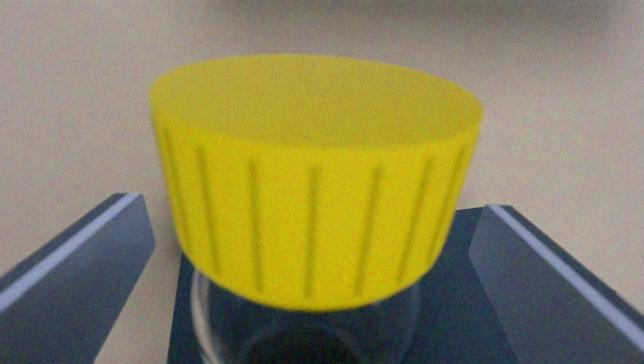

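Request:
{"fn": "move", "kwargs": {
  "joints": {"right_gripper_m": 0.045}
}}

Request:
{"fn": "move", "kwargs": {
  "target": {"side": "right", "x": 0.33, "y": -0.5615, "z": 1.258, "quat_wxyz": [0.5584, -0.5584, -0.4338, 0.4338]},
  "min_time_s": 0.5
}}

Request:
{"fn": "move", "kwargs": {
  "target": {"side": "right", "x": 0.282, "y": -0.5493, "z": 1.261, "quat_wxyz": [0.5584, -0.5584, -0.4338, 0.4338]},
  "min_time_s": 0.6
}}

Request:
{"fn": "move", "kwargs": {
  "target": {"side": "right", "x": 0.23, "y": -0.536, "z": 1.268, "quat_wxyz": [0.5584, -0.5584, -0.4338, 0.4338]},
  "min_time_s": 0.6
}}

Request:
{"fn": "move", "kwargs": {
  "target": {"side": "right", "x": 0.175, "y": -0.522, "z": 1.272, "quat_wxyz": [0.5584, -0.5584, -0.4338, 0.4338]},
  "min_time_s": 0.6,
  "cameras": ["right_wrist_camera"]
}}

Scene clock: 128.43 s.
Joint torques (N m): left_arm=[-2.55 6.74 0.23 -1.46 -0.29 -0.63 0.2] | right_arm=[-16.01 -12.48 -8.13 4.44 0.14 2.12 0.12]
External joint torques (N m): left_arm=[-0.33 0.64 -0.45 -0.05 -0.32 -0.03 0.21] | right_arm=[-0.1 -2.12 1.06 -0.11 -0.04 0.23 0.13]
Wrist force (N): left_arm=[-0.6 0.1 -4.7] | right_arm=[2.8 4.2 0.6]
Wrist torque (N m): left_arm=[-0.15 0.03 -0.04] | right_arm=[-0.24 -0.04 -0.14]
Wrist force, peak (N): left_arm=[-0.8 -0.1 -5.1] | right_arm=[3.4 5.0 2.1]
move: off_target
base_odometry: x=+3.375 y=+0.687 heading=+0.178
lidar_m: 0.41 0.44 0.60 1.12 1.96 2.52 5.42 3.17 2.64 1.65 0.60 0.43
base_status: not commanded
joint_positions: torso_squat_rad=+0.350 torso_shift_rad=+0.000 torso_pitch_rad=+0.000 torso_yaw_rad=+0.000 left_shoulder_pitch_rad=+0.030 left_shoulder_roll_rad=+0.200 left_shoulder_yaw_rad=+0.025 left_elbow_rad=-0.263 left_forearm_roll_rad=-0.030 left_wrist_pitch_rad=-0.019 left_hand_roll_rad=+0.030 left_gripper_m=+0.100 right_shoulder_pitch_rad=-1.313 right_shoulder_roll_rad=-1.562 right_shoulder_yaw_rad=+1.897 right_elbow_rad=-1.397 right_forearm_roll_rad=+0.780 right_wrist_pitch_rad=+0.635 right_hand_roll_rad=-1.271 right_gripper_m=+0.055 head_pan_rad=+0.000 head_tilt_rad=+0.450
joint_status: right_gripper_m off_target (ended at +0.055, target +0.045)
wheel_motors_off: 0
motor_effort: left_wheel=+5(5) right_wheel=-4(5)
contact_limits: right_gripper_m 500 mA
chest: x=-0.2280 y=-0.0002 z=+1.2475 quat_wxyz=(+1.000, +0.000, +0.000, +0.000) (m; base frame)
left_hand: x=-0.1184 y=+0.3741 z=+0.5874 quat_wxyz=(+0.987, +0.101, -0.127, +0.002) (m; base frame)
right_hand: x=+0.3298 y=-0.5613 z=+1.2384 quat_wxyz=(+0.559, -0.558, -0.433, +0.434) (m; base frame)
pictures: none

Scene clock: 129.27 s.
Joint torques (N m): left_arm=[-2.44 6.61 0.14 -1.52 -0.03 -0.64 0.24] | right_arm=[-17.19 -11.82 -10.35 4.08 0.02 1.94 0.17]
External joint torques (N m): left_arm=[-0.22 0.52 -0.54 -0.1 -0.07 -0.05 0.25] | right_arm=[-1.5 -2.16 -0.85 -0.43 -0.17 0.07 0.18]
Wrist force (N): left_arm=[-0.5 -0.3 -4.8] | right_arm=[2.3 5.7 0.3]
Wrist torque (N m): left_arm=[-0.15 0.05 -0.04] | right_arm=[-0.23 -0.03 -0.32]
Wrist force, peak (N): left_arm=[-0.6 -0.4 -5.0] | right_arm=[3.8 6.3 0.7]
move: done
base_odometry: x=+3.375 y=+0.687 heading=+0.178
lidar_m: 0.42 0.43 0.59 1.12 1.95 2.51 5.42 3.17 2.63 1.66 0.61 0.44
base_status: not commanded
joint_positions: torso_squat_rad=+0.350 torso_shift_rad=+0.000 torso_pitch_rad=+0.000 torso_yaw_rad=+0.000 left_shoulder_pitch_rad=+0.030 left_shoulder_roll_rad=+0.200 left_shoulder_yaw_rad=+0.025 left_elbow_rad=-0.263 left_forearm_roll_rad=-0.030 left_wrist_pitch_rad=-0.019 left_hand_roll_rad=+0.030 left_gripper_m=+0.100 right_shoulder_pitch_rad=-1.351 right_shoulder_roll_rad=-1.595 right_shoulder_yaw_rad=+1.887 right_elbow_rad=-1.415 right_forearm_roll_rad=+0.765 right_wrist_pitch_rad=+0.592 right_hand_roll_rad=-1.243 right_gripper_m=+0.055 head_pan_rad=+0.000 head_tilt_rad=+0.450
joint_status: all done
wheel_motors_off: 0
motor_effort: left_wheel=+5(5) right_wheel=-4(5)
contact_limits: right_gripper_m 500 mA
chest: x=-0.2280 y=-0.0002 z=+1.2475 quat_wxyz=(+1.000, +0.000, +0.000, +0.000) (m; base frame)
left_hand: x=-0.1184 y=+0.3741 z=+0.5874 quat_wxyz=(+0.987, +0.101, -0.127, +0.002) (m; base frame)
right_hand: x=+0.3300 y=-0.5615 z=+1.2573 quat_wxyz=(+0.557, -0.558, -0.435, +0.434) (m; base frame)
right_hand_status: reached (checked arc, planned for 0.5 s): 1 mm and 0.2 deg off.
pictures: none

Scene clock: 130.27 s.
Joint torques (N m): left_arm=[-2.51 7.06 -0.23 -1.41 -0.11 -0.66 0.38] | right_arm=[-14.03 -9.55 -8.57 3.81 0.11 1.97 -0.15]
External joint torques (N m): left_arm=[-0.29 0.96 -0.91 0.01 -0.15 -0.06 0.39] | right_arm=[-1.28 -1.11 1.48 0.19 -0.27 0.19 -0.14]
Wrist force (N): left_arm=[-0.6 -0.3 -4.8] | right_arm=[3.6 5.7 1.0]
Wrist torque (N m): left_arm=[-0.13 0.04 -0.05] | right_arm=[-0.16 0.16 -0.28]
Wrist force, peak (N): left_arm=[-1.1 -0.9 -5.0] | right_arm=[3.7 8.9 2.9]
move: done
base_odometry: x=+3.375 y=+0.687 heading=+0.178
lidar_m: 0.42 0.43 0.60 1.13 1.95 2.52 5.42 3.18 2.64 1.65 0.60 0.43
base_status: not commanded
joint_positions: torso_squat_rad=+0.350 torso_shift_rad=+0.000 torso_pitch_rad=+0.000 torso_yaw_rad=+0.000 left_shoulder_pitch_rad=+0.030 left_shoulder_roll_rad=+0.200 left_shoulder_yaw_rad=+0.025 left_elbow_rad=-0.263 left_forearm_roll_rad=-0.030 left_wrist_pitch_rad=-0.019 left_hand_roll_rad=+0.030 left_gripper_m=+0.100 right_shoulder_pitch_rad=-1.360 right_shoulder_roll_rad=-1.768 right_shoulder_yaw_rad=+1.895 right_elbow_rad=-1.685 right_forearm_roll_rad=+0.715 right_wrist_pitch_rad=+0.669 right_hand_roll_rad=-1.118 right_gripper_m=+0.055 head_pan_rad=+0.000 head_tilt_rad=+0.450
joint_status: all done
wheel_motors_off: 0
motor_effort: left_wheel=+4(6) right_wheel=-4(6)
contact_limits: right_gripper_m 500 mA
chest: x=-0.2280 y=-0.0002 z=+1.2475 quat_wxyz=(+1.000, +0.000, +0.000, +0.000) (m; base frame)
left_hand: x=-0.1184 y=+0.3741 z=+0.5874 quat_wxyz=(+0.987, +0.101, -0.127, +0.002) (m; base frame)
right_hand: x=+0.2819 y=-0.5494 z=+1.2608 quat_wxyz=(+0.559, -0.558, -0.434, +0.434) (m; base frame)
right_hand_status: reached (checked arc, planned for 0.6 s): 0 mm and 0.0 deg off.
pictures: none

Scene clock: 131.20 s.
Joint torques (N m): left_arm=[-2.32 6.58 0.19 -1.47 0.02 -0.7 0.29] | right_arm=[-10.13 -8.55 -8.65 3.27 0.58 2.03 0.03]
External joint torques (N m): left_arm=[-0.1 0.48 -0.49 -0.06 -0.01 -0.1 0.3] | right_arm=[-0.55 -1.26 1.44 0.48 0.07 0.33 0.04]
Wrist force (N): left_arm=[-0.7 0.0 -4.9] | right_arm=[3.7 6.1 1.0]
Wrist torque (N m): left_arm=[-0.16 0.04 -0.04] | right_arm=[-0.22 0.08 -0.28]
Wrist force, peak (N): left_arm=[-0.5 0.2 -5.2] | right_arm=[4.7 7.5 0.8]
move: done
base_odometry: x=+3.375 y=+0.687 heading=+0.178
lidar_m: 0.41 0.44 0.59 1.12 1.95 2.52 5.42 3.18 2.64 1.65 0.60 0.43
base_status: not commanded
joint_positions: torso_squat_rad=+0.350 torso_shift_rad=+0.000 torso_pitch_rad=+0.000 torso_yaw_rad=+0.000 left_shoulder_pitch_rad=+0.030 left_shoulder_roll_rad=+0.200 left_shoulder_yaw_rad=+0.025 left_elbow_rad=-0.263 left_forearm_roll_rad=-0.030 left_wrist_pitch_rad=-0.019 left_hand_roll_rad=+0.030 left_gripper_m=+0.100 right_shoulder_pitch_rad=-1.358 right_shoulder_roll_rad=-1.947 right_shoulder_yaw_rad=+1.902 right_elbow_rad=-1.926 right_forearm_roll_rad=+0.713 right_wrist_pitch_rad=+0.720 right_hand_roll_rad=-1.040 right_gripper_m=+0.055 head_pan_rad=+0.000 head_tilt_rad=+0.450
joint_status: all done
wheel_motors_off: 0
motor_effort: left_wheel=+4(5) right_wheel=-4(5)
contact_limits: right_gripper_m 500 mA
chest: x=-0.2280 y=-0.0002 z=+1.2475 quat_wxyz=(+1.000, +0.000, +0.000, +0.000) (m; base frame)
left_hand: x=-0.1184 y=+0.3741 z=+0.5874 quat_wxyz=(+0.987, +0.101, -0.127, +0.002) (m; base frame)
right_hand: x=+0.2309 y=-0.5361 z=+1.2679 quat_wxyz=(+0.558, -0.558, -0.434, +0.434) (m; base frame)
right_hand_status: reached (checked arc, planned for 0.6 s): 1 mm and 0.1 deg off.
pictures: none

Scene clock: 132.20 s.
Joint torques (N m): left_arm=[-2.48 7.03 -0.03 -1.46 -0.24 -0.6 0.16] | right_arm=[-5.9 -7.15 -7.99 2.21 0.63 2.05 0.07]
External joint torques (N m): left_arm=[-0.26 0.94 -0.7 -0.04 -0.28 0 0.17] | right_arm=[0.35 -0.84 1.64 0.23 0.05 0.38 0.08]
Wrist force (N): left_arm=[-0.9 -0.3 -4.6] | right_arm=[2.9 6.4 0.3]
Wrist torque (N m): left_arm=[-0.13 0.02 -0.02] | right_arm=[-0.28 0.09 -0.30]
Wrist force, peak (N): left_arm=[-0.4 0.0 -5.1] | right_arm=[4.6 6.8 0.6]
move: done
base_odometry: x=+3.375 y=+0.687 heading=+0.178
lidar_m: 0.41 0.44 0.59 1.12 1.95 2.51 5.42 3.17 2.63 1.66 0.59 0.43
base_status: not commanded
joint_positions: torso_squat_rad=+0.350 torso_shift_rad=+0.000 torso_pitch_rad=+0.000 torso_yaw_rad=+0.000 left_shoulder_pitch_rad=+0.030 left_shoulder_roll_rad=+0.200 left_shoulder_yaw_rad=+0.025 left_elbow_rad=-0.263 left_forearm_roll_rad=-0.030 left_wrist_pitch_rad=-0.019 left_hand_roll_rad=+0.030 left_gripper_m=+0.100 right_shoulder_pitch_rad=-1.336 right_shoulder_roll_rad=-2.132 right_shoulder_yaw_rad=+1.921 right_elbow_rad=-2.146 right_forearm_roll_rad=+0.759 right_wrist_pitch_rad=+0.760 right_hand_roll_rad=-1.006 right_gripper_m=+0.055 head_pan_rad=+0.000 head_tilt_rad=+0.450
joint_status: all done
wheel_motors_off: 0
motor_effort: left_wheel=+4(4) right_wheel=-4(5)
contact_limits: right_gripper_m 500 mA
chest: x=-0.2280 y=-0.0002 z=+1.2475 quat_wxyz=(+1.000, +0.000, +0.000, +0.000) (m; base frame)
left_hand: x=-0.1184 y=+0.3741 z=+0.5874 quat_wxyz=(+0.987, +0.101, -0.127, +0.002) (m; base frame)
right_hand: x=+0.1758 y=-0.5220 z=+1.2721 quat_wxyz=(+0.558, -0.558, -0.434, +0.434) (m; base frame)
right_hand_status: reached (checked arc, planned for 0.6 s): 1 mm and 0.0 deg off.
pictures: right_wrist_camera
camera_calibration:
right_wrist_camera: T_world_to_cam=[[-0.263123, -0.963408, 0.0510908, -0.526412], [-0.489321, 0.0876271, -0.867691, 1.2626], [0.831463, -0.253309, -0.494472, 0.422704], [0, 0, 0, 1]] pos_world=[0.127842, -0.510713, 1.33146]

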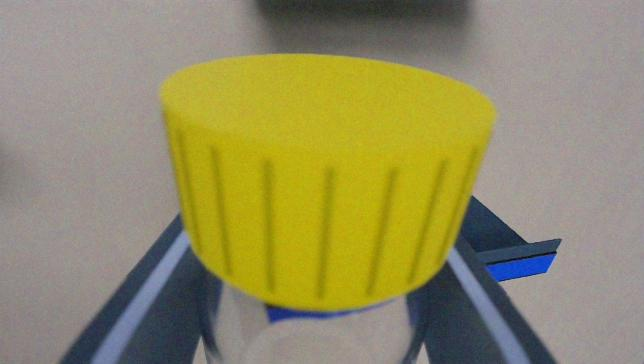

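Request:
{"fn": "move", "kwargs": {
  "target": {"side": "right", "x": 0.17, "y": -0.535, "z": 1.335, "quat_wxyz": [0.5584, -0.5584, -0.4338, 0.4338]},
  "min_time_s": 0.6
}}

Request:
{"fn": "move", "kwargs": {
  "target": {"side": "right", "x": 0.17, "y": -0.555, "z": 1.40, "quat_wxyz": [0.5584, -0.5584, -0.4338, 0.4338]},
  "min_time_s": 0.6
}}

Request:
{"fn": "move", "kwargs": {
  "target": {"side": "right", "x": 0.185, "y": -0.578, "z": 1.465, "quat_wxyz": [0.5584, -0.5584, -0.4338, 0.4338]},
  "min_time_s": 0.6,
  "cameras": ["right_wrist_camera"]
}}

Request:
{"fn": "move", "kwargs": {
  "target": {"side": "right", "x": 0.245, "y": -0.5935, "z": 1.463, "quat_wxyz": [0.5584, -0.5584, -0.4338, 0.4338]},
  "min_time_s": 0.6
}}

Request:
{"fn": "move", "kwargs": {
  "target": {"side": "right", "x": 0.305, "y": -0.609, "z": 1.458, "quat_wxyz": [0.5584, -0.5584, -0.4338, 0.4338]},
  "min_time_s": 0.6,
  "cameras": ["right_wrist_camera"]
}}

Scene clock: 133.67 s.
Joint torques (N m): left_arm=[-2.25 7.09 0.2 -1.49 -0.19 -0.59 0.34] | right_arm=[-6.25 -6.11 -9.98 2.84 0.5 2.01 0.2]
External joint torques (N m): left_arm=[-0.03 0.99 -0.48 -0.07 -0.23 0 0.36] | right_arm=[-1.44 -0.94 0.42 -0.05 0.07 0.44 0.21]
Wrist force (N): left_arm=[-0.6 -0.4 -4.8] | right_arm=[3.4 6.7 0.1]
Wrist torque (N m): left_arm=[-0.12 0.03 -0.04] | right_arm=[-0.30 0.13 -0.26]
Wrist force, peak (N): left_arm=[-0.5 -0.1 -5.2] | right_arm=[3.6 7.3 1.6]
move: done
base_odometry: x=+3.375 y=+0.687 heading=+0.178
lidar_m: 0.42 0.43 0.60 1.12 1.95 2.52 5.43 3.17 2.63 1.65 0.60 0.44
base_status: not commanded
joint_positions: torso_squat_rad=+0.350 torso_shift_rad=+0.000 torso_pitch_rad=+0.000 torso_yaw_rad=+0.000 left_shoulder_pitch_rad=+0.030 left_shoulder_roll_rad=+0.200 left_shoulder_yaw_rad=+0.025 left_elbow_rad=-0.263 left_forearm_roll_rad=-0.030 left_wrist_pitch_rad=-0.019 left_hand_roll_rad=+0.030 left_gripper_m=+0.100 right_shoulder_pitch_rad=-1.375 right_shoulder_roll_rad=-2.272 right_shoulder_yaw_rad=+1.751 right_elbow_rad=-2.133 right_forearm_roll_rad=+0.622 right_wrist_pitch_rad=+0.521 right_hand_roll_rad=-0.919 right_gripper_m=+0.055 head_pan_rad=+0.000 head_tilt_rad=+0.450
joint_status: all done
wheel_motors_off: 0
motor_effort: left_wheel=+4(5) right_wheel=-4(5)
contact_limits: right_gripper_m 500 mA
chest: x=-0.2280 y=-0.0002 z=+1.2475 quat_wxyz=(+1.000, +0.000, +0.000, +0.000) (m; base frame)
left_hand: x=-0.1184 y=+0.3741 z=+0.5874 quat_wxyz=(+0.987, +0.101, -0.127, +0.002) (m; base frame)
right_hand: x=+0.1698 y=-0.5342 z=+1.3350 quat_wxyz=(+0.555, -0.558, -0.438, +0.434) (m; base frame)
right_hand_status: reached (checked arc, planned for 0.6 s): 1 mm and 0.6 deg off.
pictures: none

Scene clock: 134.67 s.
Joint torques (N m): left_arm=[-2.51 6.77 -0.08 -1.66 -0.14 -0.77 0.3] | right_arm=[-3.88 -7.99 -9.64 4.1 0.3 1.7 0.15]
External joint torques (N m): left_arm=[-0.29 0.67 -0.75 -0.25 -0.18 -0.18 0.31] | right_arm=[0.53 -1.32 1.08 -0.05 0.07 0.28 0.16]
Wrist force (N): left_arm=[-0.7 -0.4 -4.8] | right_arm=[3.3 7.0 0.8]
Wrist torque (N m): left_arm=[-0.14 0.03 -0.05] | right_arm=[-0.38 0.12 -0.32]
Wrist force, peak (N): left_arm=[-0.5 -0.1 -5.1] | right_arm=[3.2 8.0 -0.1]
move: done
base_odometry: x=+3.375 y=+0.687 heading=+0.178
lidar_m: 0.41 0.43 0.59 1.12 1.95 2.52 5.43 3.17 2.64 1.65 0.61 0.44
base_status: not commanded
joint_positions: torso_squat_rad=+0.350 torso_shift_rad=+0.000 torso_pitch_rad=+0.000 torso_yaw_rad=+0.000 left_shoulder_pitch_rad=+0.030 left_shoulder_roll_rad=+0.200 left_shoulder_yaw_rad=+0.025 left_elbow_rad=-0.263 left_forearm_roll_rad=-0.030 left_wrist_pitch_rad=-0.019 left_hand_roll_rad=+0.030 left_gripper_m=+0.100 right_shoulder_pitch_rad=-1.282 right_shoulder_roll_rad=-2.328 right_shoulder_yaw_rad=+1.486 right_elbow_rad=-2.018 right_forearm_roll_rad=+0.401 right_wrist_pitch_rad=+0.301 right_hand_roll_rad=-0.805 right_gripper_m=+0.055 head_pan_rad=+0.000 head_tilt_rad=+0.450
joint_status: all done
wheel_motors_off: 0
motor_effort: left_wheel=+4(5) right_wheel=-4(5)
contact_limits: right_gripper_m 500 mA
chest: x=-0.2280 y=-0.0002 z=+1.2475 quat_wxyz=(+1.000, +0.000, +0.000, +0.000) (m; base frame)
left_hand: x=-0.1184 y=+0.3741 z=+0.5874 quat_wxyz=(+0.987, +0.101, -0.127, +0.002) (m; base frame)
right_hand: x=+0.1701 y=-0.5549 z=+1.3998 quat_wxyz=(+0.557, -0.558, -0.435, +0.434) (m; base frame)
right_hand_status: reached (checked arc, planned for 0.6 s): 0 mm and 0.2 deg off.
pictures: none

Scene clock: 135.67 s.
Joint torques (N m): left_arm=[-2.41 6.99 0.14 -1.54 -0.02 -0.59 0.33] | right_arm=[-4.89 -11.51 -10.55 5.15 0.21 1.6 -0.05]
External joint torques (N m): left_arm=[-0.18 0.9 -0.54 -0.12 -0.05 0.01 0.34] | right_arm=[0.48 -0.71 0.08 -0.03 0.23 0.29 -0.04]
Wrist force (N): left_arm=[-0.6 0.0 -4.6] | right_arm=[3.2 6.0 0.6]
Wrist torque (N m): left_arm=[-0.17 0.04 -0.03] | right_arm=[-0.25 0.14 -0.30]
Wrist force, peak (N): left_arm=[-0.6 -0.1 -5.0] | right_arm=[3.9 7.3 0.7]
move: done
base_odometry: x=+3.375 y=+0.687 heading=+0.178
lidar_m: 0.41 0.43 0.60 1.12 1.95 2.51 5.43 3.17 2.63 1.66 0.60 0.43
base_status: not commanded
joint_positions: torso_squat_rad=+0.350 torso_shift_rad=+0.000 torso_pitch_rad=+0.000 torso_yaw_rad=+0.000 left_shoulder_pitch_rad=+0.030 left_shoulder_roll_rad=+0.200 left_shoulder_yaw_rad=+0.025 left_elbow_rad=-0.263 left_forearm_roll_rad=-0.030 left_wrist_pitch_rad=-0.019 left_hand_roll_rad=+0.030 left_gripper_m=+0.100 right_shoulder_pitch_rad=-1.059 right_shoulder_roll_rad=-2.296 right_shoulder_yaw_rad=+1.165 right_elbow_rad=-1.789 right_forearm_roll_rad=+0.220 right_wrist_pitch_rad=+0.107 right_hand_roll_rad=-0.729 right_gripper_m=+0.055 head_pan_rad=+0.000 head_tilt_rad=+0.450
joint_status: all done
wheel_motors_off: 0
motor_effort: left_wheel=+4(5) right_wheel=-5(5)
contact_limits: right_gripper_m 500 mA
chest: x=-0.2280 y=-0.0002 z=+1.2475 quat_wxyz=(+1.000, +0.000, +0.000, +0.000) (m; base frame)
left_hand: x=-0.1184 y=+0.3741 z=+0.5874 quat_wxyz=(+0.987, +0.101, -0.127, +0.002) (m; base frame)
right_hand: x=+0.1856 y=-0.5773 z=+1.4647 quat_wxyz=(+0.553, -0.559, -0.439, +0.435) (m; base frame)
right_hand_status: reached (checked arc, planned for 0.7 s): 1 mm and 0.8 deg off.
pictures: right_wrist_camera
camera_calibration:
right_wrist_camera: T_world_to_cam=[[-0.253575, -0.965939, 0.0515949, -0.59098], [-0.482514, 0.0800792, -0.87222, 1.44035], [0.838379, -0.246069, -0.486385, 0.486826], [0, 0, 0, 1]] pos_world=[0.136986, -0.5664, 1.52358]

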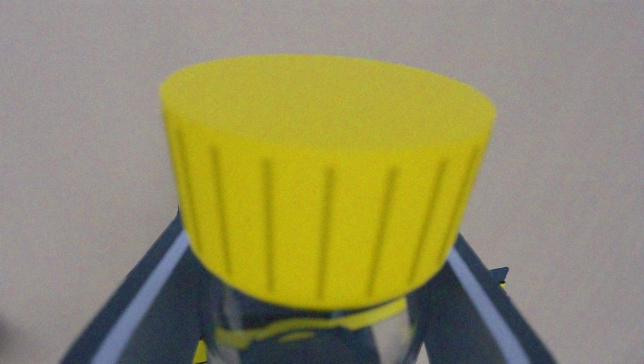

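Scene clock: 136.77 s.
Joint torques (N m): left_arm=[-2.25 6.74 0.16 -1.47 -0.03 -0.73 0.26] | right_arm=[-8.95 -20.45 -10.86 5.08 0 1.16 -0.24]
External joint torques (N m): left_arm=[-0.03 0.65 -0.52 -0.06 -0.06 -0.13 0.27] | right_arm=[0.21 -3.07 -0.11 0.19 0.01 0.15 -0.23]
Wrist force (N): left_arm=[-0.5 0.0 -4.7] | right_arm=[3.2 5.1 0.9]
Wrist torque (N m): left_arm=[-0.17 0.05 -0.04] | right_arm=[-0.13 0.10 -0.27]
Wrist force, peak (N): left_arm=[-0.9 -0.3 -5.2] | right_arm=[4.8 6.7 0.6]
move: done
base_odometry: x=+3.375 y=+0.687 heading=+0.178
lidar_m: 0.41 0.43 0.60 1.12 1.95 2.51 5.42 3.17 2.63 1.66 0.60 0.43
base_status: not commanded
joint_positions: torso_squat_rad=+0.350 torso_shift_rad=+0.000 torso_pitch_rad=+0.000 torso_yaw_rad=+0.000 left_shoulder_pitch_rad=+0.030 left_shoulder_roll_rad=+0.200 left_shoulder_yaw_rad=+0.025 left_elbow_rad=-0.263 left_forearm_roll_rad=-0.030 left_wrist_pitch_rad=-0.019 left_hand_roll_rad=+0.030 left_gripper_m=+0.100 right_shoulder_pitch_rad=-0.677 right_shoulder_roll_rad=-2.090 right_shoulder_yaw_rad=+0.775 right_elbow_rad=-1.542 right_forearm_roll_rad=+0.054 right_wrist_pitch_rad=+0.084 right_hand_roll_rad=-0.535 right_gripper_m=+0.055 head_pan_rad=+0.000 head_tilt_rad=+0.450
joint_status: all done
wheel_motors_off: 0
motor_effort: left_wheel=+5(5) right_wheel=-4(5)
contact_limits: right_gripper_m 500 mA
chest: x=-0.2280 y=-0.0002 z=+1.2475 quat_wxyz=(+1.000, +0.000, +0.000, +0.000) (m; base frame)
left_hand: x=-0.1184 y=+0.3742 z=+0.5874 quat_wxyz=(+0.987, +0.101, -0.127, +0.002) (m; base frame)
right_hand: x=+0.2454 y=-0.5930 z=+1.4624 quat_wxyz=(+0.553, -0.560, -0.439, +0.434) (m; base frame)
right_hand_status: reached (checked arc, planned for 0.7 s): 1 mm and 0.9 deg off.
pictures: none

Scene clock: 139.00 s.
Joint torques (N m): left_arm=[-2.34 7.13 -0.01 -1.37 -0.11 -0.75 0.27] | right_arm=[-14.24 4.19 -8.17 4.95 0.25 -0.49 -0.21]
External joint torques (N m): left_arm=[-0.11 1.03 -0.69 0.05 -0.15 -0.15 0.28] | right_arm=[-1.02 -0.45 1.96 0.68 0.16 0.16 -0.2]
Wrist force (N): left_arm=[-0.7 -0.2 -4.6] | right_arm=[3.5 6.3 -0.1]
Wrist torque (N m): left_arm=[-0.15 0.04 -0.03] | right_arm=[-0.27 0.10 -0.27]
Wrist force, peak (N): left_arm=[-0.7 -0.1 -5.2] | right_arm=[41.8 -58.4 -15.2]
move: done
base_odometry: x=+3.375 y=+0.687 heading=+0.178
lidar_m: 0.41 0.43 0.59 1.12 1.95 2.52 5.43 3.18 2.63 1.65 0.60 0.43
base_status: not commanded
joint_positions: torso_squat_rad=+0.350 torso_shift_rad=+0.000 torso_pitch_rad=+0.000 torso_yaw_rad=+0.000 left_shoulder_pitch_rad=+0.030 left_shoulder_roll_rad=+0.200 left_shoulder_yaw_rad=+0.025 left_elbow_rad=-0.263 left_forearm_roll_rad=-0.030 left_wrist_pitch_rad=-0.019 left_hand_roll_rad=+0.030 left_gripper_m=+0.100 right_shoulder_pitch_rad=-2.027 right_shoulder_roll_rad=-1.775 right_shoulder_yaw_rad=+2.094 right_elbow_rad=-1.231 right_forearm_roll_rad=-0.761 right_wrist_pitch_rad=+0.042 right_hand_roll_rad=+0.338 right_gripper_m=+0.056 head_pan_rad=+0.000 head_tilt_rad=+0.450
joint_status: all done
wheel_motors_off: 0
motor_effort: left_wheel=+6(8) right_wheel=-6(13)
contact_limits: right_gripper_m 500 mA
chest: x=-0.2280 y=-0.0002 z=+1.2475 quat_wxyz=(+1.000, +0.000, +0.000, +0.000) (m; base frame)
left_hand: x=-0.1184 y=+0.3741 z=+0.5874 quat_wxyz=(+0.987, +0.101, -0.127, +0.002) (m; base frame)
right_hand: x=+0.3051 y=-0.6088 z=+1.4578 quat_wxyz=(+0.555, -0.564, -0.436, +0.429) (m; base frame)
right_hand_status: reached (checked arc, planned for 1.3 s): 0 mm and 1.0 deg off.
pictures: right_wrist_camera
camera_calibration:
right_wrist_camera: T_world_to_cam=[[-0.269693, -0.961594, 0.0510098, -0.582246], [-0.476005, 0.0870801, -0.87512, 1.50098], [0.837069, -0.260295, -0.481209, 0.359827], [0, 0, 0, 1]] pos_world=[0.256248, -0.596929, 1.51639]

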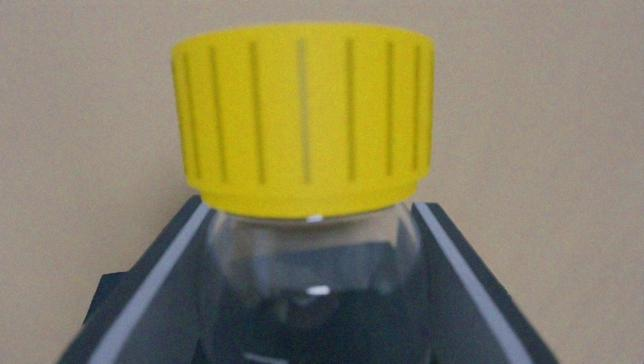

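Request:
{"fn": "move", "kwargs": {
  "joints": {"head_pan_rad": -0.45},
  "cameras": ["head_camera", "right_wrist_camera"]
}}

Request:
{"fn": "zoom_image", "kwargs": {
  "camera": "head_camera",
  "region": [560, 0, 896, 250]
}}

Scene clock: 140.70 s.
Joint torques (N m): left_arm=[-2.35 7.01 0.32 -1.56 -0.07 -0.68 0.2] | right_arm=[-13.96 4 -7.84 4.6 0.34 -0.66 -0.42]
External joint torques (N m): left_arm=[-0.12 0.92 -0.36 -0.15 -0.1 -0.08 0.21] | right_arm=[-0.74 -0.63 2.29 0.32 0.26 -0.01 -0.41]
Wrist force (N): left_arm=[-0.5 -0.4 -4.7] | right_arm=[3.8 5.8 0.7]
Wrist torque (N m): left_arm=[-0.13 0.06 -0.02] | right_arm=[-0.20 0.12 -0.29]
Wrist force, peak (N): left_arm=[-0.5 -0.1 -5.1] | right_arm=[4.3 6.5 0.7]
move: done
base_odometry: x=+3.375 y=+0.687 heading=+0.178
lidar_m: 0.42 0.44 0.59 1.13 1.95 2.51 5.42 3.18 2.63 1.66 0.60 0.43
base_status: not commanded
joint_positions: torso_squat_rad=+0.350 torso_shift_rad=+0.000 torso_pitch_rad=+0.000 torso_yaw_rad=+0.000 left_shoulder_pitch_rad=+0.030 left_shoulder_roll_rad=+0.200 left_shoulder_yaw_rad=+0.025 left_elbow_rad=-0.263 left_forearm_roll_rad=-0.030 left_wrist_pitch_rad=-0.019 left_hand_roll_rad=+0.030 left_gripper_m=+0.100 right_shoulder_pitch_rad=-2.027 right_shoulder_roll_rad=-1.775 right_shoulder_yaw_rad=+2.094 right_elbow_rad=-1.231 right_forearm_roll_rad=-0.761 right_wrist_pitch_rad=+0.042 right_hand_roll_rad=+0.338 right_gripper_m=+0.056 head_pan_rad=-0.450 head_tilt_rad=+0.450
joint_status: all done
wheel_motors_off: 0
motor_effort: left_wheel=+6(6) right_wheel=-6(7)
contact_limits: right_gripper_m 500 mA
chest: x=-0.2280 y=-0.0002 z=+1.2475 quat_wxyz=(+1.000, +0.000, +0.000, +0.000) (m; base frame)
left_hand: x=-0.1184 y=+0.3741 z=+0.5874 quat_wxyz=(+0.987, +0.101, -0.127, +0.002) (m; base frame)
right_hand: x=+0.3051 y=-0.6088 z=+1.4578 quat_wxyz=(+0.555, -0.564, -0.436, +0.429) (m; base frame)
pictures: head_camera, right_wrist_camera
camera_calibration:
head_camera: T_world_to_cam=[[-0.457455, -0.888838, 0.0264949, -0.128098], [-0.368185, 0.162203, -0.915495, 1.30794], [0.809429, -0.428552, -0.401457, 0.69075], [0, 0, 0, 1]] pos_world=[-0.136149, -0.029987, 1.47811]
right_wrist_camera: T_world_to_cam=[[-0.269693, -0.961594, 0.0510098, -0.582246], [-0.476005, 0.0870801, -0.87512, 1.50098], [0.837069, -0.260295, -0.481209, 0.359827], [0, 0, 0, 1]] pos_world=[0.256248, -0.596929, 1.51639]

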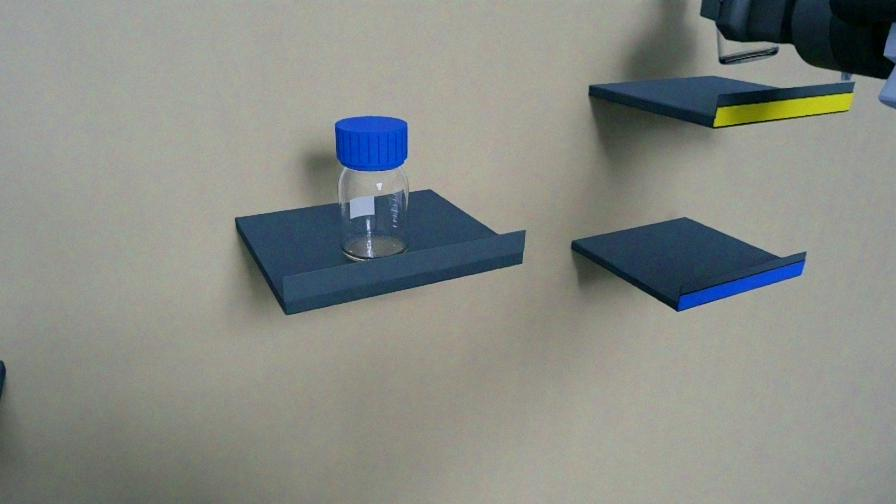

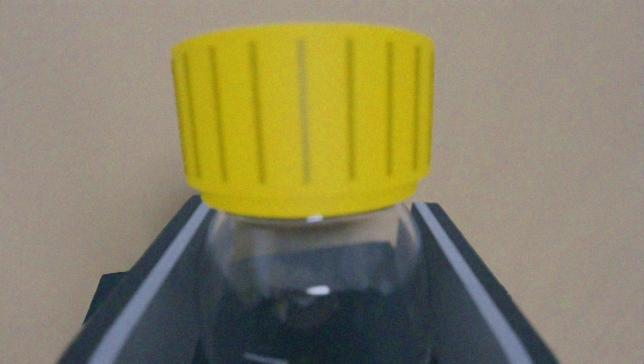

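Scaled by 1.500 from the camera's 896x504 image, which has a finer 1280x720 frame.

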